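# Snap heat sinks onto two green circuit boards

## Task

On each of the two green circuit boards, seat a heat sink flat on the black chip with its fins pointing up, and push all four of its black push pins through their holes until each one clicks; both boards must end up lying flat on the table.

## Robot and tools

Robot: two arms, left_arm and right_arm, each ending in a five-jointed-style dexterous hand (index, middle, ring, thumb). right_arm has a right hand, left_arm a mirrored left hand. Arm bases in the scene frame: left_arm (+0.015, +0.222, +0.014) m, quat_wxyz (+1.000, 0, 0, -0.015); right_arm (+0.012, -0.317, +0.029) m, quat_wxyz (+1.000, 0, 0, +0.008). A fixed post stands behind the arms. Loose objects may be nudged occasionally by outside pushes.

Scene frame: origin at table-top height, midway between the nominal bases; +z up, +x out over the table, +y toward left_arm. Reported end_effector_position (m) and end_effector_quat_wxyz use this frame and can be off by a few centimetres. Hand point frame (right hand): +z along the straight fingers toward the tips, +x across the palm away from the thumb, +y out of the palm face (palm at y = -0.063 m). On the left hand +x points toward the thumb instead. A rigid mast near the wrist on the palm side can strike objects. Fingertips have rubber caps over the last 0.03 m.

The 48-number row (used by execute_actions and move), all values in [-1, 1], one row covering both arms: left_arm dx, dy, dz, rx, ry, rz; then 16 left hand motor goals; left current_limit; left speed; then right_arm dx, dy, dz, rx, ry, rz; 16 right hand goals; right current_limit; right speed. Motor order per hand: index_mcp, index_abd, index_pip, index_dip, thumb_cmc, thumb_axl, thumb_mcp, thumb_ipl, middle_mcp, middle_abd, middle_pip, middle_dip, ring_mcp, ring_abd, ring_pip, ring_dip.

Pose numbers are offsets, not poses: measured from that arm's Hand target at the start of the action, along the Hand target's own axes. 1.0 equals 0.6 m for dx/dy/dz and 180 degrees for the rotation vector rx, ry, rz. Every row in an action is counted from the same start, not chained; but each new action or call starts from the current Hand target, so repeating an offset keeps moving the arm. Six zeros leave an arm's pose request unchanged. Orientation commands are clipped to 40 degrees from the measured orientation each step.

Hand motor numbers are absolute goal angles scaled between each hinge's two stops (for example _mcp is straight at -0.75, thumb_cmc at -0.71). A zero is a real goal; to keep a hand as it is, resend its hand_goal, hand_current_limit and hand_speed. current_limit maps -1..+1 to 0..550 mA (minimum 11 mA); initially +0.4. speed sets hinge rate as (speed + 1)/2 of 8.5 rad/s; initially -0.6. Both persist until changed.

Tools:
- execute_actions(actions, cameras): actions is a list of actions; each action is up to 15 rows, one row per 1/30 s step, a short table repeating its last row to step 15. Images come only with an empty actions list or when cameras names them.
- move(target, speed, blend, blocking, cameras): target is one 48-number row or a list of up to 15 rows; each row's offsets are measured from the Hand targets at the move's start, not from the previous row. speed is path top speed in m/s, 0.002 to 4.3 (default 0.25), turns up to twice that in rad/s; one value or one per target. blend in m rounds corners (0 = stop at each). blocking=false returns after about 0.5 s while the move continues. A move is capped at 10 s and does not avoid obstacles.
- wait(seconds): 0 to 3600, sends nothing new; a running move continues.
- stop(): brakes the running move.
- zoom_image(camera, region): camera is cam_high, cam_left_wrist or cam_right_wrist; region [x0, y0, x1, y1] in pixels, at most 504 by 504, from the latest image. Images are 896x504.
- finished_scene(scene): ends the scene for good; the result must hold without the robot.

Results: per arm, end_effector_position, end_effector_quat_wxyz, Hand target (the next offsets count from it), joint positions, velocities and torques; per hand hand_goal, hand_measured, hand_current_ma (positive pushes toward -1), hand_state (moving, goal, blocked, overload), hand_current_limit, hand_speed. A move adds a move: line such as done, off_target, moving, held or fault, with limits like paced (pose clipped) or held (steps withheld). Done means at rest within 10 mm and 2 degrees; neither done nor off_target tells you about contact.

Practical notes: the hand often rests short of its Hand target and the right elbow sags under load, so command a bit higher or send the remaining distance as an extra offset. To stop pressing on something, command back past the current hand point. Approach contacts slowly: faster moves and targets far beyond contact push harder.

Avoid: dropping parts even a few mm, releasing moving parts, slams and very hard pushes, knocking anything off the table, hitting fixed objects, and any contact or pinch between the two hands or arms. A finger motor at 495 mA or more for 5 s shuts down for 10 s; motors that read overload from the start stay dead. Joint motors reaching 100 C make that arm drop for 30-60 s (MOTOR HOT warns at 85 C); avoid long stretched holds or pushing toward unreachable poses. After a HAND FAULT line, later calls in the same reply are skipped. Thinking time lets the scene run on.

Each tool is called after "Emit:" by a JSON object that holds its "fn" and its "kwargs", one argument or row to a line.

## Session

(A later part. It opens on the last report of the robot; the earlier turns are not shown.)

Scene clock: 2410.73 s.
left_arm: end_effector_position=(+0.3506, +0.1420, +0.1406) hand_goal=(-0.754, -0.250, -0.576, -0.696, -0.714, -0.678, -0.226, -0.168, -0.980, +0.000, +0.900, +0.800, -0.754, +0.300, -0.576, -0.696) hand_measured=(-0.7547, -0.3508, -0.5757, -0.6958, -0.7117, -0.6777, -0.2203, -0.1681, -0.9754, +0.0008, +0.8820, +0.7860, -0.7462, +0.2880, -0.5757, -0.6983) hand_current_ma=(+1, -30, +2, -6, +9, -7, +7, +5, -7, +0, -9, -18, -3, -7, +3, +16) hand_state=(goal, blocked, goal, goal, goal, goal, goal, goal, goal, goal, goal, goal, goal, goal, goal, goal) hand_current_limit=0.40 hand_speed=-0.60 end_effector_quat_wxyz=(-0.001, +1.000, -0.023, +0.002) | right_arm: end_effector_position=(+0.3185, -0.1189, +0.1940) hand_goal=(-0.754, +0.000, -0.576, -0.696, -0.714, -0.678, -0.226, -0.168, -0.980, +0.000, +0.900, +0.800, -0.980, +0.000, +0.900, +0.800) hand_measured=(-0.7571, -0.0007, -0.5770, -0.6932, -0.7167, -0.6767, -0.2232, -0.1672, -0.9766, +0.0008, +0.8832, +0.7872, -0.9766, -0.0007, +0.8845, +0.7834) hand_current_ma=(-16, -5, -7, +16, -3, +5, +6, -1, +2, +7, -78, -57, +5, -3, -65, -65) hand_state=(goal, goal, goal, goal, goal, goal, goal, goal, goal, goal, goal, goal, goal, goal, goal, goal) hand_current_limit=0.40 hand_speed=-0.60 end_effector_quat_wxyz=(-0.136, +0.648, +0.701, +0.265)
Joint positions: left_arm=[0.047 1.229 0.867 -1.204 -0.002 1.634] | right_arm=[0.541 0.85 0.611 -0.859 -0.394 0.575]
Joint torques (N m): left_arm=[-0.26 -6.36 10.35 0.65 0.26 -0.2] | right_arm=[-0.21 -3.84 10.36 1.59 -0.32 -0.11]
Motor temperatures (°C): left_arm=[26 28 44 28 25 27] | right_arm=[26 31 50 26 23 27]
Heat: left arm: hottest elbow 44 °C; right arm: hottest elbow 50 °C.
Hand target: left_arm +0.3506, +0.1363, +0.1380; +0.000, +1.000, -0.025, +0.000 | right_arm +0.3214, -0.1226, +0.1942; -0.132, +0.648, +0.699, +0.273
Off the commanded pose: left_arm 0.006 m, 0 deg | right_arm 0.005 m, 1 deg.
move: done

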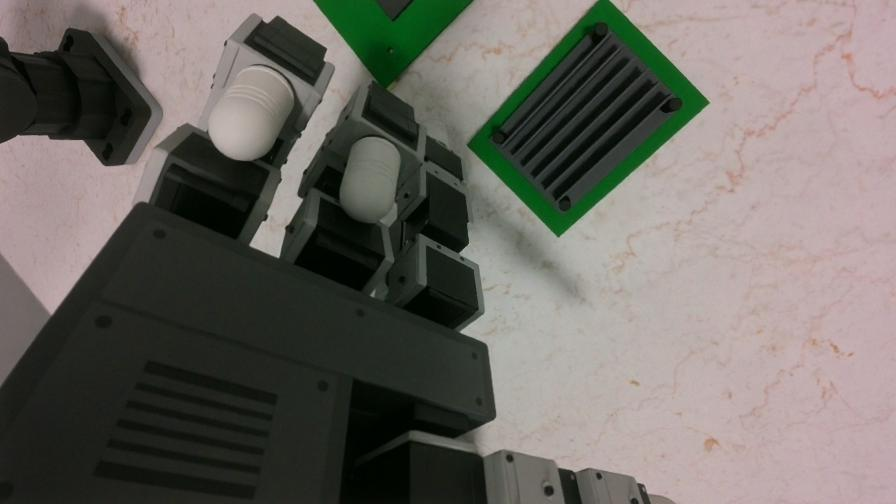

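Emit:
{"fn": "move", "kwargs": {
  "target": [
    [0,0,0,0,0,0,-0.754,-0.4,-0.576,-0.696,-0.714,-0.678,-0.226,-0.168,-0.98,0,0.9,0.8,-0.754,0.34,-0.576,-0.696,0.4,-0.6,0,0,0,0,0,0,-0.754,0,-0.576,-0.696,-0.714,-0.678,-0.226,-0.168,-0.98,0,0.9,0.8,-0.98,0,0.9,0.8,0.4,-0.6],
    [0,0,-0.2,0,0,0,-0.754,-0.4,-0.576,-0.696,-0.714,-0.678,-0.226,-0.168,-0.98,0,0.9,0.8,-0.754,0.34,-0.576,-0.696,0.4,-0.6,0,0,0,0,0,0,-0.754,0,-0.576,-0.696,-0.714,-0.678,-0.226,-0.168,-0.98,0,0.9,0.8,-0.98,0,0.9,0.8,0.4,-0.6],
    [0,-0.267,-0.2,0,0,0,-0.754,-0.4,-0.576,-0.696,-0.714,-0.678,-0.226,-0.168,-0.98,0,0.9,0.8,-0.754,0.34,-0.576,-0.696,0.4,-0.6,0,0,0,0,0,0,-0.754,0,-0.576,-0.696,-0.714,-0.678,-0.226,-0.168,-0.98,0,0.9,0.8,-0.98,0,0.9,0.8,0.4,-0.6]
  ],
  "speed": [0.05,0.1,0.2],
  "cameras": ["cam_left_wrist"]
}}

Scene clock: 2579.70 s.
left_arm: end_effector_position=(+0.3455, +0.2866, +0.2478) hand_goal=(-0.754, -0.400, -0.576, -0.696, -0.714, -0.678, -0.226, -0.168, -0.980, +0.000, +0.900, +0.800, -0.754, +0.340, -0.576, -0.696) hand_measured=(-0.7535, -0.4065, -0.5770, -0.6958, -0.7192, -0.6767, -0.2193, -0.1672, -0.9754, +0.0023, +0.8820, +0.7860, -0.7450, +0.3202, -0.5744, -0.6971) hand_current_ma=(-5, +4, +0, -10, +8, +5, -1, +14, -4, -6, -8, -11, -2, -11, +0, +3) hand_state=(goal, goal, goal, goal, goal, goal, goal, goal, goal, goal, goal, goal, goal, goal, goal, goal) hand_current_limit=0.40 hand_speed=-0.60 end_effector_quat_wxyz=(+0.005, +1.000, -0.024, -0.015) | right_arm: end_effector_position=(+0.3185, -0.1189, +0.1941) hand_goal=(-0.754, +0.000, -0.576, -0.696, -0.714, -0.678, -0.226, -0.168, -0.980, +0.000, +0.900, +0.800, -0.980, +0.000, +0.900, +0.800) hand_measured=(-0.7583, -0.0007, -0.5770, -0.6932, -0.7167, -0.6777, -0.2232, -0.1681, -0.9766, +0.0008, +0.8832, +0.7872, -0.9766, -0.0007, +0.8845, +0.7847) hand_current_ma=(-15, -1, +0, +18, +6, -2, +0, -15, +5, +4, -75, -57, +7, +6, -73, -65) hand_state=(goal, goal, goal, goal, goal, goal, goal, goal, goal, goal, goal, goal, goal, goal, goal, goal) hand_current_limit=0.40 hand_speed=-0.60 end_effector_quat_wxyz=(-0.136, +0.648, +0.701, +0.265)
Joint positions: left_arm=[0.477 1.267 1.186 -1.521 -0.004 2.066] | right_arm=[0.541 0.85 0.611 -0.859 -0.394 0.575]
Joint torques (N m): left_arm=[2.26 -7 15.02 0.81 0.28 0.1] | right_arm=[-0.26 -3.84 10.35 1.62 -0.32 -0.1]
Heat: left arm: hottest elbow 45 °C; right arm: hottest elbow 46 °C.
Hand target: left_arm +0.3584, +0.2963, +0.2578; +0.000, +1.000, -0.025, +0.000 | right_arm +0.3214, -0.1227, +0.1942; -0.132, +0.648, +0.699, +0.273
Off the commanded pose: left_arm 0.019 m, 2 deg | right_arm 0.005 m, 1 deg.
move: off_target (left_arm)

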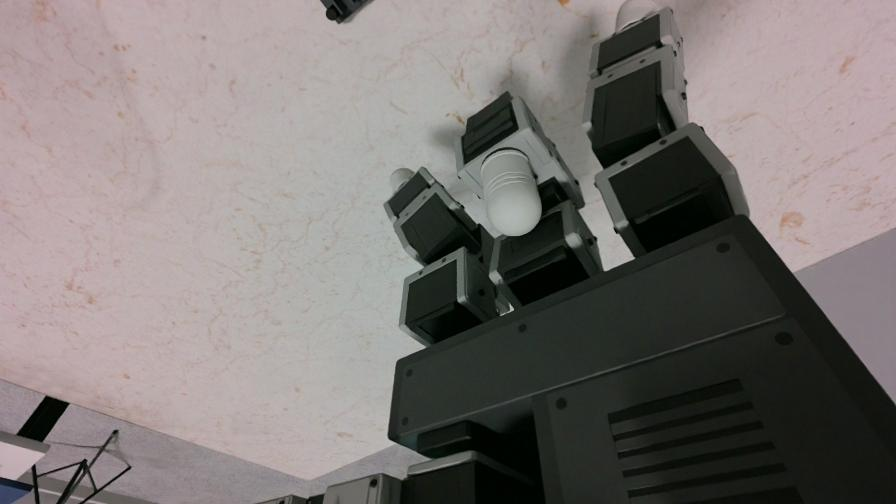

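Emit:
{"fn": "move", "kwargs": {
  "target": [0,0,0,0,0,0,-0.754,-0.4,-0.576,-0.696,-0.714,-0.678,-0.226,-0.168,-0.98,0,0.9,0.8,-0.754,0.34,-0.576,-0.696,0.4,-0.6,0.2438,-0.0365,0.1517,-0.0174,-0.0068,0.0263,-0.754,0,-0.576,-0.696,-0.714,-0.678,-0.226,-0.168,-0.98,0,0.9,0.8,-0.98,0,0.9,0.8,0.4,-0.6],
  "speed": 0.15,
  "cameras": ["cam_right_wrist"]
}}

Scene clock: 2595.87 s.
left_arm: end_effector_position=(+0.3454, +0.2865, +0.2478) hand_goal=(-0.754, -0.400, -0.576, -0.696, -0.714, -0.678, -0.226, -0.168, -0.980, +0.000, +0.900, +0.800, -0.754, +0.340, -0.576, -0.696) hand_measured=(-0.7535, -0.4065, -0.5757, -0.6971, -0.7205, -0.6777, -0.2193, -0.1681, -0.9754, -0.0007, +0.8832, +0.7860, -0.7450, +0.3202, -0.5744, -0.6983) hand_current_ma=(-8, +14, -2, -11, +7, +3, +10, +2, -2, +4, -11, -7, -3, -8, -1, +12) hand_state=(goal, goal, goal, goal, goal, goal, goal, goal, goal, goal, goal, goal, goal, goal, goal, goal) hand_current_limit=0.40 hand_speed=-0.60 end_effector_quat_wxyz=(+0.006, +1.000, -0.024, -0.014) | right_arm: end_effector_position=(+0.2914, +0.0295, +0.1772) hand_goal=(-0.754, +0.000, -0.576, -0.696, -0.714, -0.678, -0.226, -0.168, -0.980, +0.000, +0.900, +0.800, -0.980, +0.000, +0.900, +0.800) hand_measured=(-0.7583, -0.0007, -0.5782, -0.6932, -0.7167, -0.6777, -0.2232, -0.1672, -0.9766, +0.0008, +0.8832, +0.7872, -0.9766, -0.0007, +0.8845, +0.7847) hand_current_ma=(-18, +2, -10, +19, +6, -6, +7, -8, +5, +0, -71, -51, +8, -2, -71, -66) hand_state=(goal, goal, goal, goal, goal, goal, goal, goal, goal, goal, goal, goal, goal, goal, goal, goal) hand_current_limit=0.40 hand_speed=-0.60 end_effector_quat_wxyz=(-0.110, +0.687, +0.669, +0.261)
Joint positions: left_arm=[0.477 1.267 1.186 -1.521 -0.003 2.067] | right_arm=[1.05 1.173 0.755 -0.58 -0.057 1.11]
Joint torques (N m): left_arm=[1.67 -6.59 15.12 0.64 0.25 0.11] | right_arm=[2.14 -6.48 14.45 1.76 0.13 0.08]
Heat: left arm: hottest elbow 48 °C; right arm: hottest elbow 46 °C.
Hand target: left_arm +0.3584, +0.2963, +0.2578; +0.000, +1.000, -0.025, +0.000 | right_arm +0.2968, +0.0493, +0.1941; -0.118, +0.682, +0.666, +0.279
Off the commanded pose: left_arm 0.019 m, 2 deg | right_arm 0.026 m, 2 deg.
move: off_target (right_arm)

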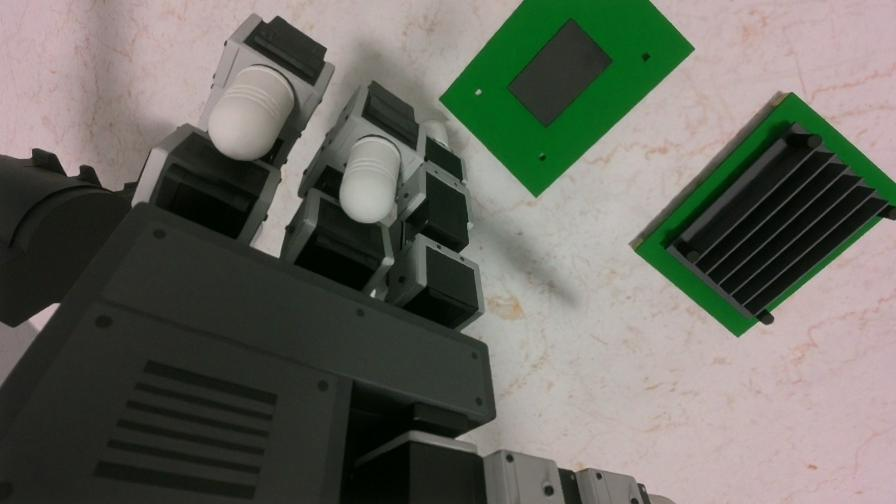

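Emit:
{"fn": "move", "kwargs": {
  "target": [0,0,0,0,0,0,-0.754,-0.4,-0.576,-0.696,-0.714,-0.678,-0.226,-0.168,-0.98,0,0.9,0.8,-0.754,0.34,-0.576,-0.696,0.4,-0.6,0.0427,0.012,-0.0037,0,0,0,-0.754,0,-0.576,-0.696,-0.714,-0.678,-0.226,-0.168,-0.98,0,0.9,0.8,-0.98,0,0.9,0.8,0.4,-0.6],
  "speed": 0.15,
  "cameras": ["cam_right_wrist"]
}}

Emit:
{"fn": "zoom_image", "kwargs": {
  "camera": "cam_right_wrist",
  "region": [430, 0, 720, 250]
}}

Scene clock: 2612.40 s.
left_arm: end_effector_position=(+0.3454, +0.2865, +0.2478) hand_goal=(-0.754, -0.400, -0.576, -0.696, -0.714, -0.678, -0.226, -0.168, -0.980, +0.000, +0.900, +0.800, -0.754, +0.340, -0.576, -0.696) hand_measured=(-0.7535, -0.4065, -0.5757, -0.6958, -0.7205, -0.6777, -0.2193, -0.1672, -0.9742, +0.0008, +0.8832, +0.7860, -0.7462, +0.3187, -0.5744, -0.6983) hand_current_ma=(-13, +10, +10, -4, +11, +1, +5, +12, -1, -8, -3, -12, -3, -5, +1, +6) hand_state=(goal, goal, goal, goal, goal, goal, goal, goal, goal, goal, goal, goal, goal, goal, goal, goal) hand_current_limit=0.40 hand_speed=-0.60 end_effector_quat_wxyz=(+0.006, +1.000, -0.024, -0.014) | right_arm: end_effector_position=(+0.3016, +0.0546, +0.2000) hand_goal=(-0.754, +0.000, -0.576, -0.696, -0.714, -0.678, -0.226, -0.168, -0.980, +0.000, +0.900, +0.800, -0.980, +0.000, +0.900, +0.800) hand_measured=(-0.7583, -0.0007, -0.5782, -0.6932, -0.7167, -0.6777, -0.2232, -0.1681, -0.9766, +0.0008, +0.8832, +0.7872, -0.9766, -0.0007, +0.8845, +0.7847) hand_current_ma=(-18, -2, -10, +22, -1, -8, +6, -4, +1, +1, -76, -48, +21, +1, -65, -69) hand_state=(goal, goal, goal, goal, goal, goal, goal, goal, goal, goal, goal, goal, goal, goal, goal, goal) hand_current_limit=0.40 hand_speed=-0.60 end_effector_quat_wxyz=(-0.114, +0.685, +0.665, +0.275)
Joint positions: left_arm=[0.477 1.267 1.186 -1.521 -0.003 2.067] | right_arm=[1.06 1.212 0.838 -0.595 -0.049 1.121]
Joint torques (N m): left_arm=[1.38 -7 14.89 0.85 0.26 0.05] | right_arm=[2.26 -7.47 14.38 0.94 0.13 0.08]
Motor temperatures (°C): left_arm=[26 28 50 28 25 27] | right_arm=[26 29 46 27 23 27]
Heat: left arm: hottest elbow 50 °C; right arm: hottest elbow 46 °C.
Hand target: left_arm +0.3584, +0.2963, +0.2578; +0.000, +1.000, -0.025, +0.000 | right_arm +0.3024, +0.0691, +0.2113; -0.118, +0.682, +0.665, +0.279
Off the commanded pose: left_arm 0.019 m, 2 deg | right_arm 0.018 m, 1 deg.
move: off_target (right_arm)

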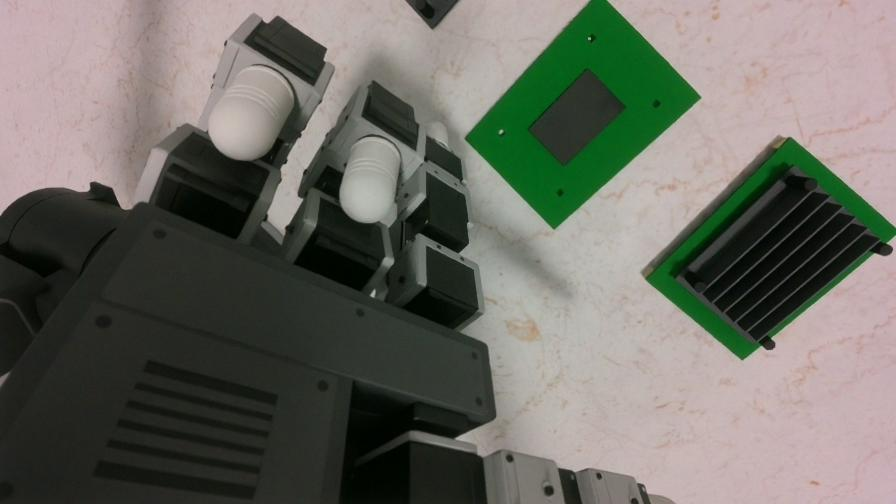

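Scaled by 1.738 from the camera's image (finer frame: 1280x720).

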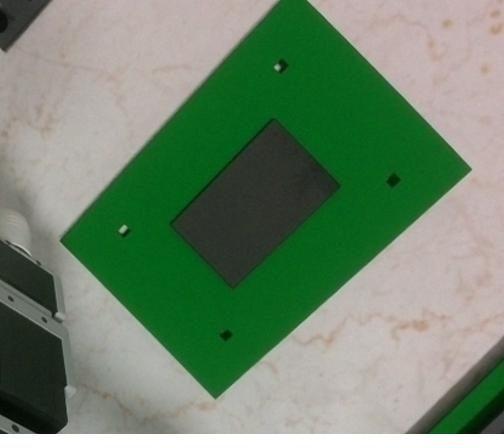

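Emit:
{"fn": "zoom_image", "kwargs": {
  "camera": "cam_right_wrist",
  "region": [560, 0, 710, 120]
}}

Emit:
{"fn": "zoom_image", "kwargs": {
  "camera": "cam_right_wrist",
  "region": [455, 110, 605, 240]
}}

Scaled by 3.360 from the camera's image (finer frame: 1280x720).

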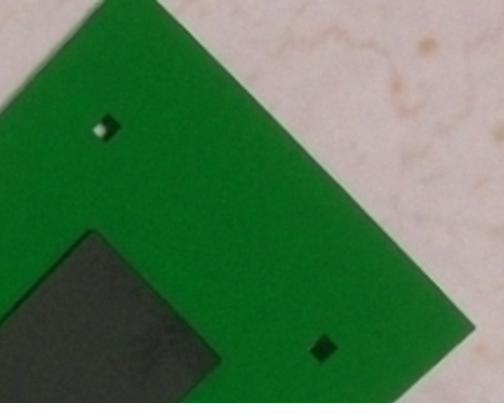

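Scaled by 3.360 from the camera's image (finer frame: 1280x720).

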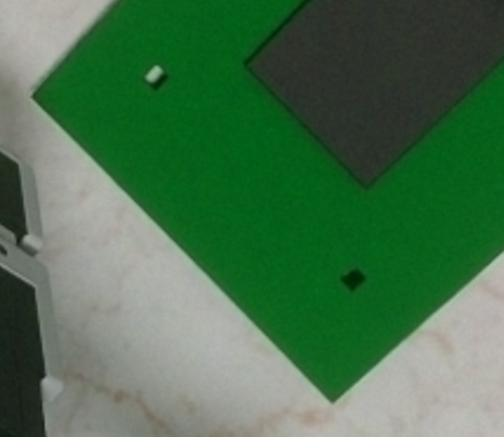

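Emit:
{"fn": "move", "kwargs": {
  "target": [0,0,0,0,0,0,-0.754,-0.4,-0.576,-0.696,-0.714,-0.678,-0.226,-0.168,-0.98,0,0.9,0.8,-0.754,0.34,-0.576,-0.696,0.4,-0.6,-0.2652,0.1943,-0.1013,0.0806,-0.1788,-0.0313,-0.754,0,-0.576,-0.696,-0.714,-0.678,-0.226,-0.168,-0.98,0,0.9,0.8,-0.98,0,0.9,0.8,0.4,-0.6],
  "speed": 0.15,
  "cameras": ["cam_right_wrist"]
}}

Scene clock: 2755.93 s.
left_arm: end_effector_position=(+0.3454, +0.2865, +0.2478) hand_goal=(-0.754, -0.400, -0.576, -0.696, -0.714, -0.678, -0.226, -0.168, -0.980, +0.000, +0.900, +0.800, -0.754, +0.340, -0.576, -0.696) hand_measured=(-0.7523, -0.4065, -0.5770, -0.6958, -0.7192, -0.6777, -0.2193, -0.1672, -0.9754, +0.0008, +0.8820, +0.7860, -0.7462, +0.3202, -0.5744, -0.6983) hand_current_ma=(-5, +1, +2, -14, +5, +3, +4, +7, -7, -9, -3, -4, -9, -2, -2, +5) hand_state=(goal, goal, goal, goal, goal, goal, goal, goal, goal, goal, goal, goal, goal, goal, goal, goal) hand_current_limit=0.40 hand_speed=-0.60 end_effector_quat_wxyz=(+0.006, +1.000, -0.024, -0.014) | right_arm: end_effector_position=(+0.3951, -0.1112, +0.1906) hand_goal=(-0.754, +0.000, -0.576, -0.696, -0.714, -0.678, -0.226, -0.168, -0.980, +0.000, +0.900, +0.800, -0.980, +0.000, +0.900, +0.800) hand_measured=(-0.7511, -0.0007, -0.5718, -0.6932, -0.7104, -0.6777, -0.2232, -0.1672, -0.9766, +0.0008, +0.8832, +0.7872, -0.9766, -0.0007, +0.8845, +0.7847) hand_current_ma=(+22, +3, +15, +24, +18, -4, +6, -7, +10, +6, -64, -56, +18, -3, -69, -65) hand_state=(goal, goal, goal, goal, goal, goal, goal, goal, goal, goal, goal, goal, goal, goal, goal, goal) hand_current_limit=0.40 hand_speed=-0.60 end_effector_quat_wxyz=(-0.002, +0.679, +0.735, -0.006)
Joint positions: left_arm=[0.477 1.267 1.186 -1.521 -0.003 2.067] | right_arm=[0.627 1.351 1.073 -1.305 -0.001 0.564]
Joint torques (N m): left_arm=[1.73 -6.36 15.02 0.73 0.33 0.1] | right_arm=[-0.03 -8.35 13.38 -0.31 0.2 -0.04]
Motor temperatures (°C): left_arm=[26 28 56 28 25 27] | right_arm=[26 29 49 26 23 27]
Heat: left arm: hottest elbow 56 °C; right arm: hottest elbow 49 °C.
Hand target: left_arm +0.3584, +0.2963, +0.2578; +0.000, +1.000, -0.025, +0.000 | right_arm +0.4088, -0.1073, +0.1998; +0.000, +0.679, +0.734, +0.000
Off the commanded pose: left_arm 0.019 m, 2 deg | right_arm 0.017 m, 1 deg.
move: off_target (right_arm)

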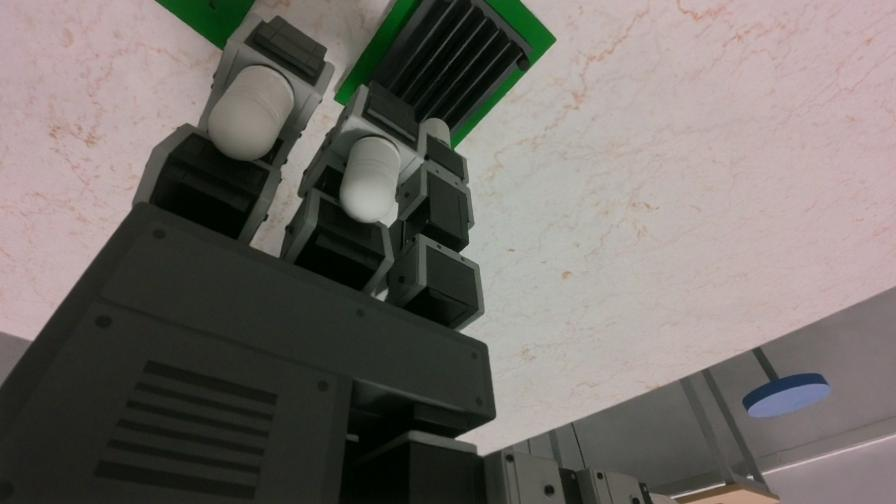

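Emit:
{"fn": "move", "kwargs": {
  "target": [0,0,0,0,0,0,-0.754,-0.4,-0.576,-0.696,-0.714,-0.678,-0.226,-0.168,-0.98,0,0.9,0.8,-0.754,0.34,-0.576,-0.696,0.4,-0.6,0,0,0.05,0,0,0,-0.754,0,-0.576,-0.696,-0.714,-0.678,-0.226,-0.168,-0.98,0,0.9,0.8,-0.98,0,0.9,0.8,0.4,-0.6],
  "speed": 0.08,
  "cameras": ["cam_right_wrist"]
}}

Emit:
{"fn": "zoom_image", "kwargs": {
  "camera": "cam_right_wrist",
  "region": [300, 0, 600, 220]
}}

Scene clock: 2765.47 s.
left_arm: end_effector_position=(+0.3454, +0.2865, +0.2478) hand_goal=(-0.754, -0.400, -0.576, -0.696, -0.714, -0.678, -0.226, -0.168, -0.980, +0.000, +0.900, +0.800, -0.754, +0.340, -0.576, -0.696) hand_measured=(-0.7535, -0.4065, -0.5770, -0.6958, -0.7205, -0.6767, -0.2203, -0.1681, -0.9742, +0.0023, +0.8820, +0.7860, -0.7450, +0.3202, -0.5757, -0.6996) hand_current_ma=(-2, +1, -5, -7, +5, +1, +5, +7, -2, -2, -7, -8, -7, -3, +10, +16) hand_state=(goal, goal, goal, goal, goal, goal, goal, goal, goal, goal, goal, goal, goal, goal, goal, goal) hand_current_limit=0.40 hand_speed=-0.60 end_effector_quat_wxyz=(+0.006, +1.000, -0.024, -0.014) | right_arm: end_effector_position=(+0.4055, -0.1033, +0.1807) hand_goal=(-0.754, +0.000, -0.576, -0.696, -0.714, -0.678, -0.226, -0.168, -0.980, +0.000, +0.900, +0.800, -0.980, +0.000, +0.900, +0.800) hand_measured=(-0.7498, -0.0007, -0.5718, -0.6932, -0.7117, -0.6777, -0.2232, -0.1681, -0.9766, +0.0008, +0.8832, +0.7872, -0.9766, -0.0007, +0.8845, +0.7847) hand_current_ma=(+12, +1, +7, +19, +16, -5, +10, -2, +7, +1, -85, -53, +14, +6, -73, -68) hand_state=(goal, goal, goal, goal, goal, goal, goal, goal, goal, goal, goal, goal, goal, goal, goal, goal) hand_current_limit=0.40 hand_speed=-0.60 end_effector_quat_wxyz=(+0.001, +0.678, +0.735, +0.008)
Joint positions: left_arm=[0.477 1.267 1.186 -1.521 -0.003 2.067] | right_arm=[0.627 1.376 1.065 -1.244 -0.001 0.564]
Joint torques (N m): left_arm=[2.78 -6.53 14.89 0.49 0.3 0.12] | right_arm=[0.09 -9 9.22 0.51 0.18 -0.05]
Motor temperatures (°C): left_arm=[26 28 56 28 25 27] | right_arm=[26 29 49 26 23 27]
Heat: left arm: hottest elbow 56 °C; right arm: hottest elbow 49 °C.
Hand target: left_arm +0.3584, +0.2963, +0.2578; +0.000, +1.000, -0.025, +0.000 | right_arm +0.4088, -0.1073, +0.1697; +0.000, +0.680, +0.734, +0.000
Off the commanded pose: left_arm 0.019 m, 2 deg | right_arm 0.012 m, 1 deg.
move: off_target (right_arm)

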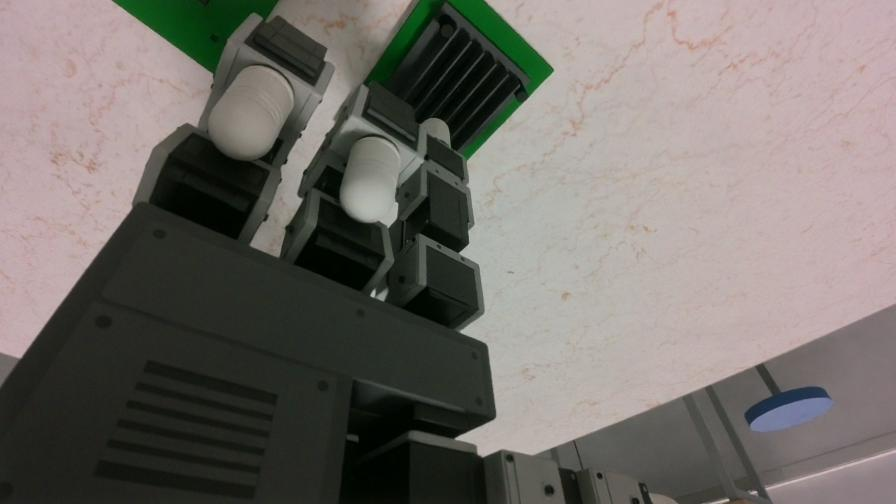

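Scaled by 1.680 from the camera's image (finer frame: 1280x720).

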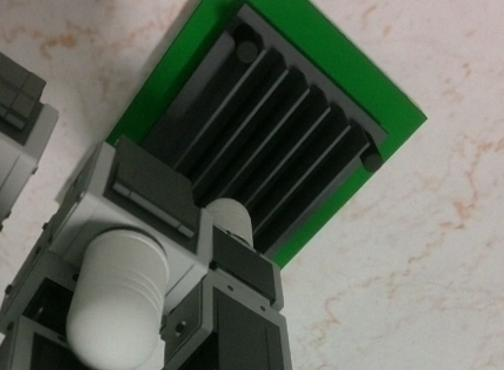

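Emit:
{"fn": "move", "kwargs": {
  "target": [0,0,0,0,0,0,-0.754,-0.4,-0.576,-0.696,-0.714,-0.678,-0.226,-0.168,-0.98,0,0.9,0.8,-0.754,0.34,-0.576,-0.696,0.4,-0.6,-0.006,0.016,0.02,0,0,0,-0.754,0,-0.576,-0.696,-0.714,-0.678,-0.226,-0.168,-0.98,0,0.9,0.8,-0.98,0,0.9,0.8,0.4,-0.6],
  "speed": 0.08,
  "cameras": ["cam_right_wrist"]
}}

Emit:
{"fn": "zoom_image", "kwargs": {
  "camera": "cam_right_wrist",
  "region": [300, 0, 600, 220]
}}

Scene clock: 2801.43 s.
left_arm: end_effector_position=(+0.3454, +0.2865, +0.2478) hand_goal=(-0.754, -0.400, -0.576, -0.696, -0.714, -0.678, -0.226, -0.168, -0.980, +0.000, +0.900, +0.800, -0.754, +0.340, -0.576, -0.696) hand_measured=(-0.7535, -0.4051, -0.5757, -0.6958, -0.7192, -0.6767, -0.2183, -0.1681, -0.9754, +0.0008, +0.8820, +0.7860, -0.7450, +0.3216, -0.5744, -0.6996) hand_current_ma=(-6, -2, +2, -9, +2, -6, -3, +7, -7, +3, -4, -9, +1, -4, -3, +10) hand_state=(goal, goal, goal, goal, goal, goal, goal, goal, goal, goal, goal, goal, goal, goal, goal, goal) hand_current_limit=0.40 hand_speed=-0.60 end_effector_quat_wxyz=(+0.006, +1.000, -0.024, -0.014) | right_arm: end_effector_position=(+0.4151, -0.1058, +0.1677) hand_goal=(-0.754, +0.000, -0.576, -0.696, -0.714, -0.678, -0.226, -0.168, -0.980, +0.000, +0.900, +0.800, -0.980, +0.000, +0.900, +0.800) hand_measured=(-0.7498, -0.0007, -0.5718, -0.6932, -0.7167, -0.6777, -0.2232, -0.1681, -0.9766, +0.0008, +0.8832, +0.7872, -0.9766, +0.0008, +0.8845, +0.7847) hand_current_ma=(+17, -5, +6, +24, -1, -6, +1, -8, +6, +5, -77, -56, +13, +0, -70, -74) hand_state=(goal, goal, goal, goal, goal, goal, goal, goal, goal, goal, goal, goal, goal, goal, goal, goal) hand_current_limit=0.40 hand_speed=-0.60 end_effector_quat_wxyz=(+0.001, +0.678, +0.735, +0.007)
Joint positions: left_arm=[0.477 1.267 1.186 -1.521 -0.003 2.067] | right_arm=[0.607 1.405 1.059 -1.21 -0.001 0.544]
Joint torques (N m): left_arm=[1.44 -7.47 14.84 0.69 0.27 0.11] | right_arm=[-0.03 -9.23 9.25 0.49 0.17 -0.05]
Motor temperatures (°C): left_arm=[26 28 56 28 25 27] | right_arm=[26 29 48 26 23 27]
Heat: left arm: hottest elbow 56 °C; right arm: hottest elbow 48 °C.
Hand target: left_arm +0.3584, +0.2963, +0.2578; +0.000, +1.000, -0.025, +0.000 | right_arm +0.4187, -0.1102, +0.1579; +0.000, +0.679, +0.734, +0.000
Off the commanded pose: left_arm 0.019 m, 2 deg | right_arm 0.011 m, 1 deg.
move: off_target (right_arm)

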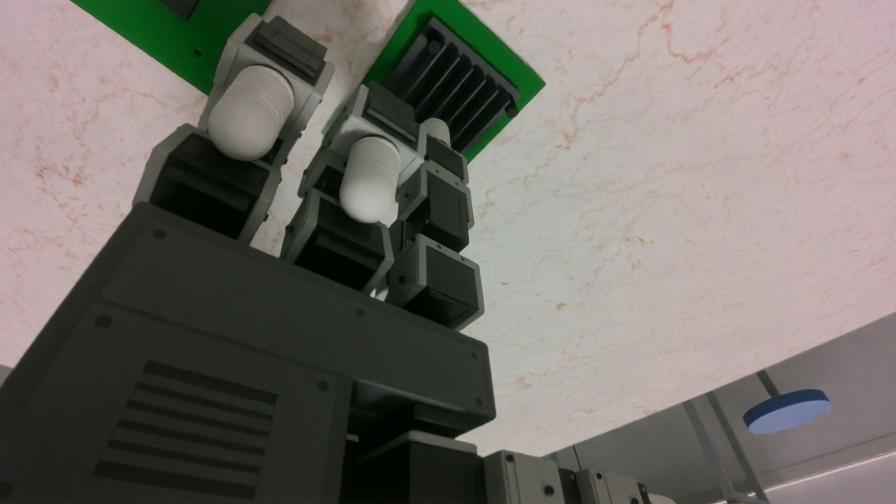

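Scaled by 1.680 from the camera's image (finer frame: 1280x720).

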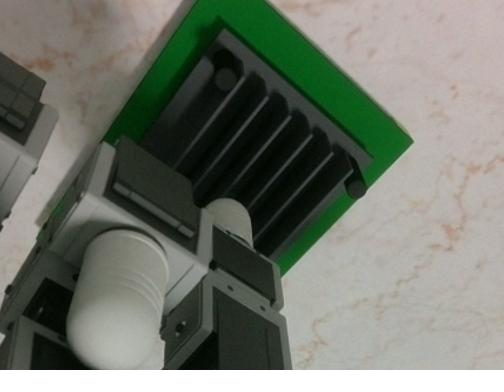

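Emit:
{"fn": "move", "kwargs": {
  "target": [0,0,0,0,0,0,-0.754,-0.4,-0.576,-0.696,-0.714,-0.678,-0.226,-0.168,-0.98,0,0.9,0.8,-0.754,0.34,-0.576,-0.696,0.4,-0.6,0,0,0.015,0,0,0,-0.754,0,-0.576,-0.696,-0.714,-0.678,-0.226,-0.168,-0.98,0,0.9,0.8,-0.98,0,0.9,0.8,0.4,-0.6],
  "speed": 0.03,
  "cameras": ["cam_right_wrist"]
}}

Emit:
{"fn": "zoom_image", "kwargs": {
  "camera": "cam_right_wrist",
  "region": [300, 0, 600, 220]
}}

Scene clock: 2808.97 s.
left_arm: end_effector_position=(+0.3454, +0.2865, +0.2478) hand_goal=(-0.754, -0.400, -0.576, -0.696, -0.714, -0.678, -0.226, -0.168, -0.980, +0.000, +0.900, +0.800, -0.754, +0.340, -0.576, -0.696) hand_measured=(-0.7535, -0.4051, -0.5757, -0.6971, -0.7205, -0.6767, -0.2203, -0.1672, -0.9742, +0.0008, +0.8832, +0.7847, -0.7462, +0.3202, -0.5744, -0.6983) hand_current_ma=(-9, +10, +2, -11, +8, -10, -1, +2, +0, -3, -8, -13, -3, -10, -2, +1) hand_state=(goal, goal, goal, goal, goal, goal, goal, goal, goal, goal, goal, goal, goal, goal, goal, goal) hand_current_limit=0.40 hand_speed=-0.60 end_effector_quat_wxyz=(+0.006, +1.000, -0.024, -0.014) | right_arm: end_effector_position=(+0.4159, -0.1054, +0.1615) hand_goal=(-0.754, +0.000, -0.576, -0.696, -0.714, -0.678, -0.226, -0.168, -0.980, +0.000, +0.900, +0.800, -0.980, +0.000, +0.900, +0.800) hand_measured=(-0.7498, -0.0007, -0.5782, -0.6932, -0.7154, -0.6777, -0.2232, -0.1681, -0.9766, +0.0008, +0.8832, +0.7872, -0.9766, +0.0008, +0.8845, +0.7847) hand_current_ma=(+17, -1, -15, +15, +7, -7, +2, -4, +1, +5, -72, -54, +12, -3, -68, -61) hand_state=(goal, goal, goal, goal, goal, goal, goal, goal, goal, goal, goal, goal, goal, goal, goal, goal) hand_current_limit=0.40 hand_speed=-0.60 end_effector_quat_wxyz=(+0.002, +0.678, +0.735, +0.009)
Joint positions: left_arm=[0.477 1.267 1.186 -1.521 -0.003 2.067] | right_arm=[0.607 1.411 1.046 -1.187 0 0.543]
Joint torques (N m): left_arm=[1.85 -6.53 15.12 0.53 0.31 0.12] | right_arm=[-0.03 -9.17 8.94 0.59 0.12 -0.05]
Motor temperatures (°C): left_arm=[26 28 57 28 25 27] | right_arm=[26 30 48 26 23 27]
Heat: left arm: hottest elbow 57 °C; right arm: hottest elbow 48 °C.
Hand target: left_arm +0.3584, +0.2963, +0.2578; +0.000, +1.000, -0.025, +0.000 | right_arm +0.4187, -0.1102, +0.1488; +0.000, +0.680, +0.734, +0.000
Off the commanded pose: left_arm 0.019 m, 2 deg | right_arm 0.014 m, 1 deg.
move: off_target (right_arm)

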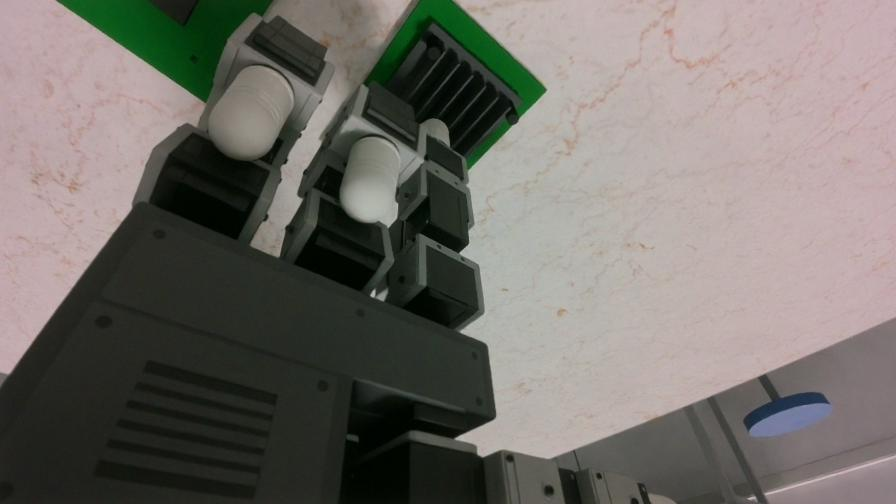

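Scaled by 1.680 from the camera's image (finer frame: 1280x720).

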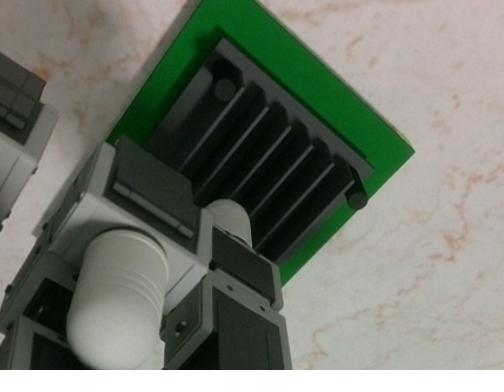

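Emit:
{"fn": "move", "kwargs": {
  "target": [0,0,0,0,0,0,-0.754,-0.4,-0.576,-0.696,-0.714,-0.678,-0.226,-0.168,-0.98,0,0.9,0.8,-0.754,0.34,-0.576,-0.696,0.4,-0.6,0,0,0.0167,0,0,0,-0.754,0,-0.576,-0.696,-0.714,-0.678,-0.226,-0.168,-0.98,0,0.9,0.8,-0.98,0,0.9,0.8,0.4,-0.6],
  "speed": 0.03
}}

Emit:
{"fn": "move", "kwargs": {
  "target": [0,0,0,0,0,0,-0.754,-0.4,-0.576,-0.696,-0.714,-0.678,-0.226,-0.168,-0.98,0,0.9,0.8,-0.754,0.34,-0.576,-0.696,0.4,-0.6,0,-0.0067,0,0,0,0,-0.754,0,-0.576,-0.696,-0.714,-0.678,-0.226,-0.168,-0.98,0,0.9,0.8,-0.98,0,0.9,0.8,0.4,-0.6],
  "speed": 0.02
}}

Emit:
{"fn": "move", "kwargs": {
  "target": [0,0,0,0,0,0,-0.754,-0.4,-0.576,-0.696,-0.714,-0.678,-0.226,-0.168,-0.98,0,0.9,0.8,-0.754,0.34,-0.576,-0.696,0.4,-0.6,0,-0.0067,0,0,0,0,-0.754,0,-0.576,-0.696,-0.714,-0.678,-0.226,-0.168,-0.98,0,0.9,0.8,-0.98,0,0.9,0.8,0.4,-0.6],
  "speed": 0.02,
  "cameras": ["cam_right_wrist"]
}}

Emit:
{"fn": "zoom_image", "kwargs": {
  "camera": "cam_right_wrist",
  "region": [300, 0, 600, 220]
}}

Scene clock: 2873.17 s.
left_arm: end_effector_position=(+0.3454, +0.2865, +0.2478) hand_goal=(-0.754, -0.400, -0.576, -0.696, -0.714, -0.678, -0.226, -0.168, -0.980, +0.000, +0.900, +0.800, -0.754, +0.340, -0.576, -0.696) hand_measured=(-0.7523, -0.4065, -0.5757, -0.6958, -0.7205, -0.6777, -0.2193, -0.1681, -0.9754, +0.0008, +0.8832, +0.7860, -0.7450, +0.3202, -0.5744, -0.6971) hand_current_ma=(-5, -3, +12, -6, +9, +2, +4, +10, -6, -9, +4, -5, -7, -5, -1, +7) hand_state=(goal, goal, goal, goal, goal, goal, goal, goal, goal, goal, goal, goal, goal, goal, goal, goal) hand_current_limit=0.40 hand_speed=-0.60 end_effector_quat_wxyz=(+0.006, +1.000, -0.024, -0.014) | right_arm: end_effector_position=(+0.4188, -0.1041, +0.1619) hand_goal=(-0.754, +0.000, -0.576, -0.696, -0.714, -0.678, -0.226, -0.168, -0.980, +0.000, +0.900, +0.800, -0.980, +0.000, +0.900, +0.800) hand_measured=(-0.7728, -0.0109, -0.5859, -0.7009, -0.7167, -0.6777, -0.2232, -0.1672, -0.9766, +0.0008, +0.8832, +0.7872, -0.9754, +0.0008, +0.8845, +0.7834) hand_current_ma=(-84, -34, -48, -8, -1, -12, +9, -6, +6, +4, -82, -52, +18, +5, -73, -67) hand_state=(goal, goal, goal, goal, goal, goal, goal, goal, goal, goal, goal, goal, goal, goal, goal, goal) hand_current_limit=0.40 hand_speed=-0.60 end_effector_quat_wxyz=(+0.005, +0.678, +0.735, +0.016)
Joint positions: left_arm=[0.477 1.267 1.186 -1.521 -0.003 2.067] | right_arm=[0.607 1.411 1.044 -1.172 0.004 0.543]
Joint torques (N m): left_arm=[1.49 -7.88 14.91 0.58 0.26 0.11] | right_arm=[-0.09 -8.35 7.66 0.9 -0.01 -0.05]
Motor temperatures (°C): left_arm=[26 28 57 28 25 27] | right_arm=[26 30 42 26 23 27]
Heat: left arm: hottest elbow 57 °C; right arm: hottest elbow 42 °C.
Hand target: left_arm +0.3584, +0.2963, +0.2578; +0.000, +1.000, -0.025, +0.000 | right_arm +0.4187, -0.1102, +0.1388; +0.000, +0.680, +0.734, +0.000
Off the commanded pose: left_arm 0.019 m, 2 deg | right_arm 0.024 m, 2 deg.
move: off_target (right_arm)

Scene clock: 2873.67 s.
left_arm: end_effector_position=(+0.3454, +0.2865, +0.2478) hand_goal=(-0.754, -0.400, -0.576, -0.696, -0.714, -0.678, -0.226, -0.168, -0.980, +0.000, +0.900, +0.800, -0.754, +0.340, -0.576, -0.696) hand_measured=(-0.7523, -0.4051, -0.5744, -0.6971, -0.7192, -0.6777, -0.2193, -0.1672, -0.9754, +0.0008, +0.8832, +0.7860, -0.7462, +0.3216, -0.5744, -0.6983) hand_current_ma=(-2, +2, +1, +3, +8, -8, +4, +5, -2, +1, -1, -11, -8, -4, +1, +3) hand_state=(goal, goal, goal, goal, goal, goal, goal, goal, goal, goal, goal, goal, goal, goal, goal, goal) hand_current_limit=0.40 hand_speed=-0.60 end_effector_quat_wxyz=(+0.006, +1.000, -0.024, -0.014) | right_arm: end_effector_position=(+0.4187, -0.1043, +0.1616) hand_goal=(-0.754, +0.000, -0.576, -0.696, -0.714, -0.678, -0.226, -0.168, -0.980, +0.000, +0.900, +0.800, -0.980, +0.000, +0.900, +0.800) hand_measured=(-0.7728, -0.0109, -0.5872, -0.7009, -0.7167, -0.6767, -0.2232, -0.1681, -0.9766, +0.0008, +0.8832, +0.7872, -0.9766, +0.0008, +0.8845, +0.7834) hand_current_ma=(-79, -22, -45, -13, -1, -8, +2, -12, +8, +0, -77, -54, +11, +9, -74, -71) hand_state=(goal, goal, goal, goal, goal, goal, goal, goal, goal, goal, goal, goal, goal, goal, goal, goal) hand_current_limit=0.40 hand_speed=-0.60 end_effector_quat_wxyz=(+0.005, +0.678, +0.735, +0.016)
Joint positions: left_arm=[0.477 1.267 1.186 -1.521 -0.003 2.067] | right_arm=[0.607 1.41 1.042 -1.17 0.004 0.543]
Joint torques (N m): left_arm=[1.9 -6.95 15.08 0.8 0.33 0.1] | right_arm=[0.38 -8.82 7.12 0.96 -0.02 0.01]
Motor temperatures (°C): left_arm=[26 28 57 28 25 27] | right_arm=[26 30 42 26 23 27]
Heat: left arm: hottest elbow 57 °C; right arm: hottest elbow 42 °C.
Hand target: left_arm +0.3584, +0.2963, +0.2578; +0.000, +1.000, -0.025, +0.000 | right_arm +0.4147, -0.1105, +0.1387; +0.000, +0.680, +0.734, +0.000
Off the commanded pose: left_arm 0.019 m, 2 deg | right_arm 0.024 m, 2 deg.
move: off_target (right_arm)

Scene clock: 2874.23 s.
left_arm: end_effector_position=(+0.3454, +0.2865, +0.2478) hand_goal=(-0.754, -0.400, -0.576, -0.696, -0.714, -0.678, -0.226, -0.168, -0.980, +0.000, +0.900, +0.800, -0.754, +0.340, -0.576, -0.696) hand_measured=(-0.7523, -0.4065, -0.5770, -0.6958, -0.7205, -0.6767, -0.2193, -0.1681, -0.9754, +0.0023, +0.8832, +0.7860, -0.7462, +0.3216, -0.5744, -0.6983) hand_current_ma=(-5, +1, +4, -5, +8, -2, +4, +2, +1, -5, -1, -14, +0, -6, +2, +4) hand_state=(goal, goal, goal, goal, goal, goal, goal, goal, goal, goal, goal, goal, goal, goal, goal, goal) hand_current_limit=0.40 hand_speed=-0.60 end_effector_quat_wxyz=(+0.006, +1.000, -0.024, -0.014) | right_arm: end_effector_position=(+0.4173, -0.1053, +0.1620) hand_goal=(-0.754, +0.000, -0.576, -0.696, -0.714, -0.678, -0.226, -0.168, -0.980, +0.000, +0.900, +0.800, -0.980, +0.000, +0.900, +0.800) hand_measured=(-0.7691, -0.0051, -0.5859, -0.7009, -0.7167, -0.6777, -0.2232, -0.1681, -0.9778, +0.0008, +0.8832, +0.7872, -0.9766, -0.0007, +0.8845, +0.7847) hand_current_ma=(-72, -2, -46, -14, +7, +1, +7, -5, +12, +11, -78, -55, +17, +3, -61, -67) hand_state=(goal, goal, goal, goal, goal, goal, goal, goal, goal, goal, goal, goal, goal, goal, goal, goal) hand_current_limit=0.40 hand_speed=-0.60 end_effector_quat_wxyz=(+0.006, +0.678, +0.735, +0.019)
Joint positions: left_arm=[0.477 1.267 1.186 -1.521 -0.003 2.067] | right_arm=[0.607 1.402 1.034 -1.164 0.005 0.543]
Joint torques (N m): left_arm=[1.55 -7.53 14.95 0.57 0.22 0.05] | right_arm=[0.79 -8.88 6.99 0.76 -0.02 0.05]
Motor temperatures (°C): left_arm=[26 28 57 28 25 27] | right_arm=[26 30 42 26 23 27]
Heat: left arm: hottest elbow 57 °C; right arm: hottest elbow 42 °C.
Hand target: left_arm +0.3584, +0.2963, +0.2578; +0.000, +1.000, -0.025, +0.000 | right_arm +0.4106, -0.1109, +0.1387; +0.000, +0.680, +0.734, +0.000
Off the commanded pose: left_arm 0.019 m, 2 deg | right_arm 0.025 m, 2 deg.
move: off_target (right_arm)

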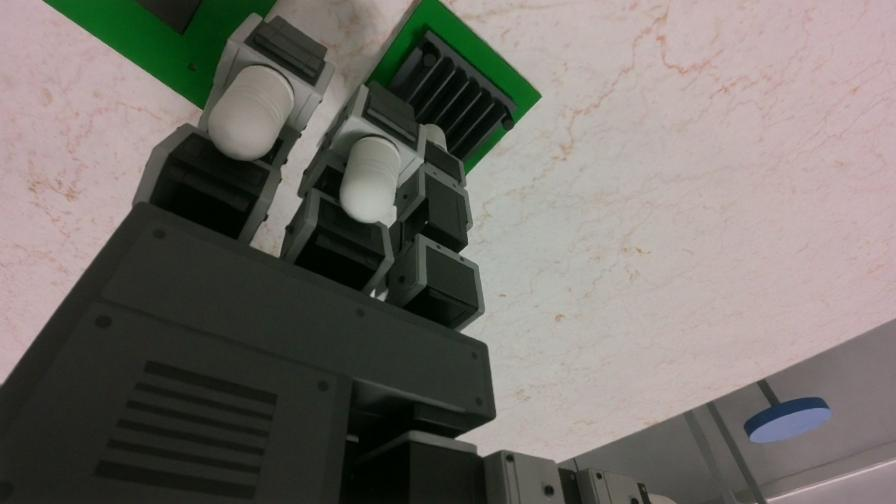

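Scaled by 1.680 from the camera's image (finer frame: 1280x720).

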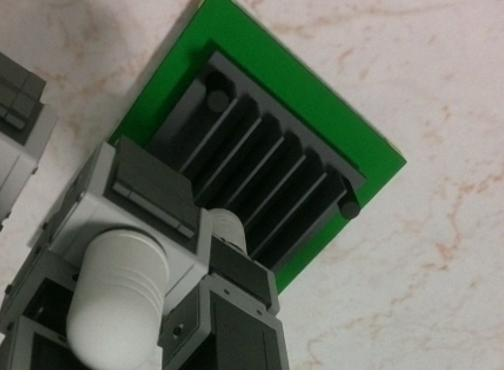

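Emit:
{"fn": "move", "kwargs": {
  "target": [
    [0,0,0,0,0,0,-0.754,-0.4,-0.576,-0.696,-0.714,-0.678,-0.226,-0.168,-0.98,0,0.9,0.8,-0.754,0.34,-0.576,-0.696,0.4,-0.6,0,0,-0.0855,0,0,0,-0.754,0,-0.576,-0.696,-0.714,-0.678,-0.226,-0.168,-0.98,0,0.9,0.8,-0.98,0,0.9,0.8,0.4,-0.6],
    [0,0,0,0,0,0,-0.754,-0.4,-0.576,-0.696,-0.714,-0.678,-0.226,-0.168,-0.98,0,0.9,0.8,-0.754,0.34,-0.576,-0.696,0.4,-0.6,-0.0788,0.002,-0.095,0,0,0,-0.754,-0.02,-0.576,-0.696,-0.714,-0.678,-0.226,-0.168,-0.98,0,0.9,0.8,-0.754,0.02,-0.576,-0.696,0.4,-0.6],
    [0,0,0,0,0,0,-0.754,-0.4,-0.576,-0.696,-0.714,-0.678,-0.226,-0.168,-0.98,0,0.9,0.8,-0.754,0.34,-0.576,-0.696,0.4,-0.6,-0.0788,0.002,-0.06,0,0,0,-0.754,-0.02,-0.576,-0.696,-0.714,-0.678,-0.226,-0.168,-0.98,0,0.9,0.8,-0.754,0.02,-0.576,-0.696,0.4,-0.6]
  ],
  "speed": [0.05,0.08,0.05],
  "cameras": ["cam_right_wrist"]
}}

Emit:
{"fn": "zoom_image", "kwargs": {
  "camera": "cam_right_wrist",
  "region": [300, 0, 600, 220]
}}

Scene clock: 2909.83 s.
left_arm: end_effector_position=(+0.3454, +0.2865, +0.2478) hand_goal=(-0.754, -0.400, -0.576, -0.696, -0.714, -0.678, -0.226, -0.168, -0.980, +0.000, +0.900, +0.800, -0.754, +0.340, -0.576, -0.696) hand_measured=(-0.7523, -0.4065, -0.5757, -0.6958, -0.7205, -0.6777, -0.2212, -0.1681, -0.9742, +0.0008, +0.8832, +0.7847, -0.7462, +0.3202, -0.5757, -0.6971) hand_current_ma=(-6, -3, +7, -2, +8, -7, +1, +3, +1, -4, -4, -10, -6, -6, -2, +9) hand_state=(goal, goal, goal, goal, goal, goal, goal, goal, goal, goal, goal, goal, goal, goal, goal, goal) hand_current_limit=0.40 hand_speed=-0.60 end_effector_quat_wxyz=(+0.006, +1.000, -0.024, -0.014) | right_arm: end_effector_position=(+0.4134, -0.1535, +0.1821) hand_goal=(-0.754, -0.020, -0.576, -0.696, -0.714, -0.678, -0.226, -0.168, -0.980, +0.000, +0.900, +0.800, -0.754, +0.020, -0.576, -0.696) hand_measured=(-0.7462, -0.0139, -0.5731, -0.6945, -0.7117, -0.6777, -0.2232, -0.1672, -0.9766, +0.0008, +0.8832, +0.7872, -0.7523, +0.0154, -0.5731, -0.6971) hand_current_ma=(+40, +11, +7, +19, +21, +0, +13, -5, +8, +13, -77, -54, +9, -11, +10, +0) hand_state=(goal, goal, goal, goal, goal, goal, goal, goal, goal, goal, goal, goal, goal, goal, goal, goal) hand_current_limit=0.40 hand_speed=-0.60 end_effector_quat_wxyz=(+0.002, +0.678, +0.735, +0.004)
Joint positions: left_arm=[0.477 1.267 1.186 -1.521 -0.003 2.067] | right_arm=[0.504 1.324 1.021 -1.259 0.002 0.44]
Joint torques (N m): left_arm=[2.14 -6.53 14.75 0.62 0.28 0.07] | right_arm=[-0.15 -8.64 9.21 0.47 0.09 -0.06]
Motor temperatures (°C): left_arm=[26 28 58 28 25 27] | right_arm=[26 30 41 26 23 27]
Heat: left arm: hottest elbow 58 °C; right arm: hottest elbow 41 °C.
Hand target: left_arm +0.3584, +0.2963, +0.2578; +0.000, +1.000, -0.025, +0.000 | right_arm +0.4155, -0.1580, +0.1747; +0.000, +0.680, +0.734, +0.000
Off the commanded pose: left_arm 0.019 m, 2 deg | right_arm 0.009 m, 1 deg.
move: done

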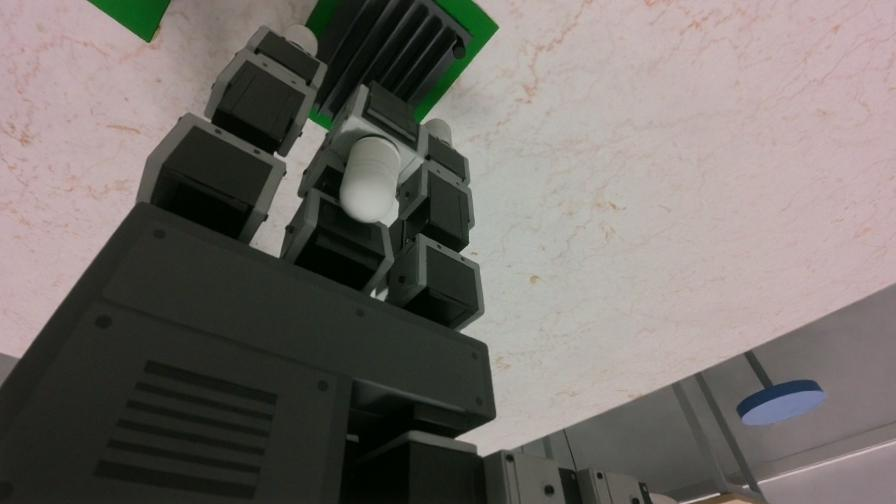

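Scaled by 1.680 from the camera's image (finer frame: 1280x720).

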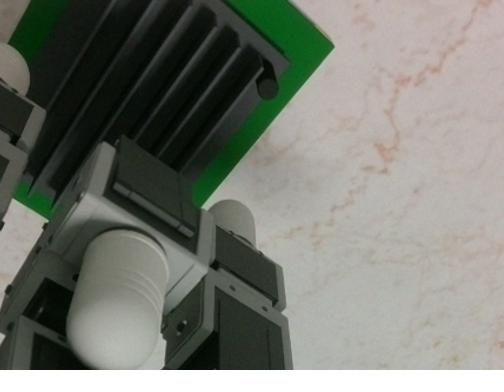

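Emit:
{"fn": "move", "kwargs": {
  "target": [0,0,0,0,0,0,-0.754,-0.4,-0.576,-0.696,-0.714,-0.678,-0.226,-0.168,-0.98,0,0.9,0.8,-0.754,0.34,-0.576,-0.696,0.4,-0.6,0.003,-0.002,0.0625,0,0,0,-0.754,-0.02,-0.576,-0.696,-0.714,-0.678,-0.226,-0.168,-0.98,0,0.9,0.8,-0.754,0.02,-0.576,-0.696,0.4,-0.6],
  "speed": 0.05,
  "cameras": ["cam_right_wrist"]
}}

Emit:
{"fn": "zoom_image", "kwargs": {
  "camera": "cam_right_wrist",
  "region": [250, 0, 550, 220]
}}

Scene clock: 2927.10 s.
left_arm: end_effector_position=(+0.3454, +0.2865, +0.2478) hand_goal=(-0.754, -0.400, -0.576, -0.696, -0.714, -0.678, -0.226, -0.168, -0.980, +0.000, +0.900, +0.800, -0.754, +0.340, -0.576, -0.696) hand_measured=(-0.7535, -0.4065, -0.5757, -0.6958, -0.7192, -0.6767, -0.2183, -0.1672, -0.9754, +0.0008, +0.8832, +0.7847, -0.7462, +0.3187, -0.5744, -0.6983) hand_current_ma=(-1, -3, +5, -9, +6, +4, -6, +12, -1, -4, -10, -13, +0, +1, +0, +8) hand_state=(goal, goal, goal, goal, goal, goal, goal, goal, goal, goal, goal, goal, goal, goal, goal, goal) hand_current_limit=0.40 hand_speed=-0.60 end_effector_quat_wxyz=(+0.006, +1.000, -0.024, -0.014) | right_arm: end_effector_position=(+0.4134, -0.1535, +0.1472) hand_goal=(-0.754, -0.020, -0.576, -0.696, -0.714, -0.678, -0.226, -0.168, -0.980, +0.000, +0.900, +0.800, -0.754, +0.020, -0.576, -0.696) hand_measured=(-0.7462, -0.0139, -0.5718, -0.6958, -0.7154, -0.6777, -0.2232, -0.1672, -0.9766, +0.0008, +0.8832, +0.7872, -0.7511, +0.0154, -0.5731, -0.6971) hand_current_ma=(+26, +13, +12, +9, -2, -2, +5, -6, +2, +7, -80, -52, +16, -11, -2, -4) hand_state=(goal, goal, goal, goal, goal, goal, goal, goal, goal, goal, goal, goal, goal, goal, goal, goal) hand_current_limit=0.40 hand_speed=-0.60 end_effector_quat_wxyz=(+0.003, +0.678, +0.735, +0.007)
Joint positions: left_arm=[0.477 1.267 1.186 -1.521 -0.003 2.067] | right_arm=[0.504 1.354 0.951 -1.152 0.002 0.44]
Joint torques (N m): left_arm=[2.55 -6.77 14.94 0.54 0.3 0.06] | right_arm=[0.38 -8.23 8.94 0.46 0.09 0.01]
Motor temperatures (°C): left_arm=[26 28 58 28 25 27] | right_arm=[26 30 42 26 23 27]
Heat: left arm: hottest elbow 58 °C; right arm: hottest elbow 42 °C.
Hand target: left_arm +0.3584, +0.2963, +0.2578; +0.000, +1.000, -0.025, +0.000 | right_arm +0.4142, -0.1563, +0.1372; +0.000, +0.680, +0.734, +0.000
Off the commanded pose: left_arm 0.019 m, 2 deg | right_arm 0.010 m, 1 deg.
move: done

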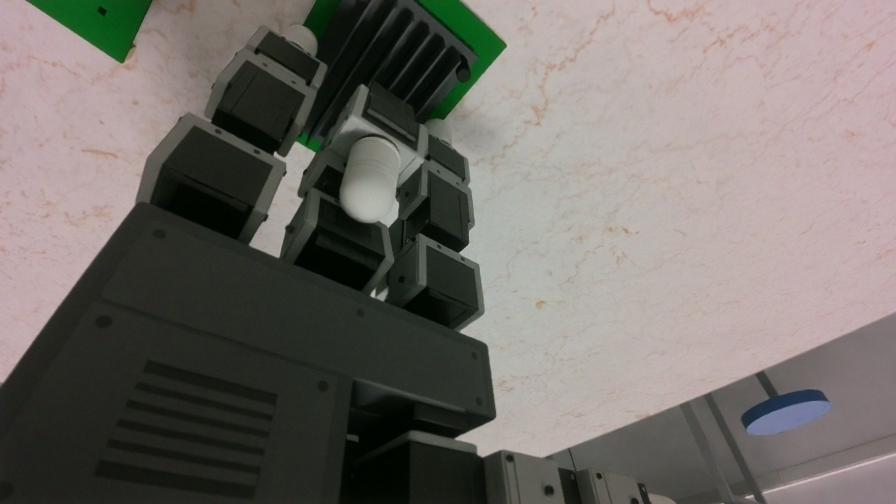

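Scaled by 1.680 from the camera's image (finer frame: 1280x720).

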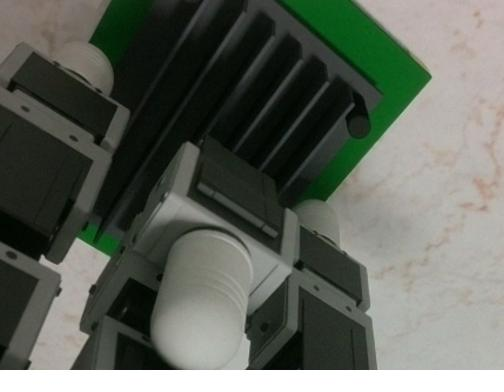

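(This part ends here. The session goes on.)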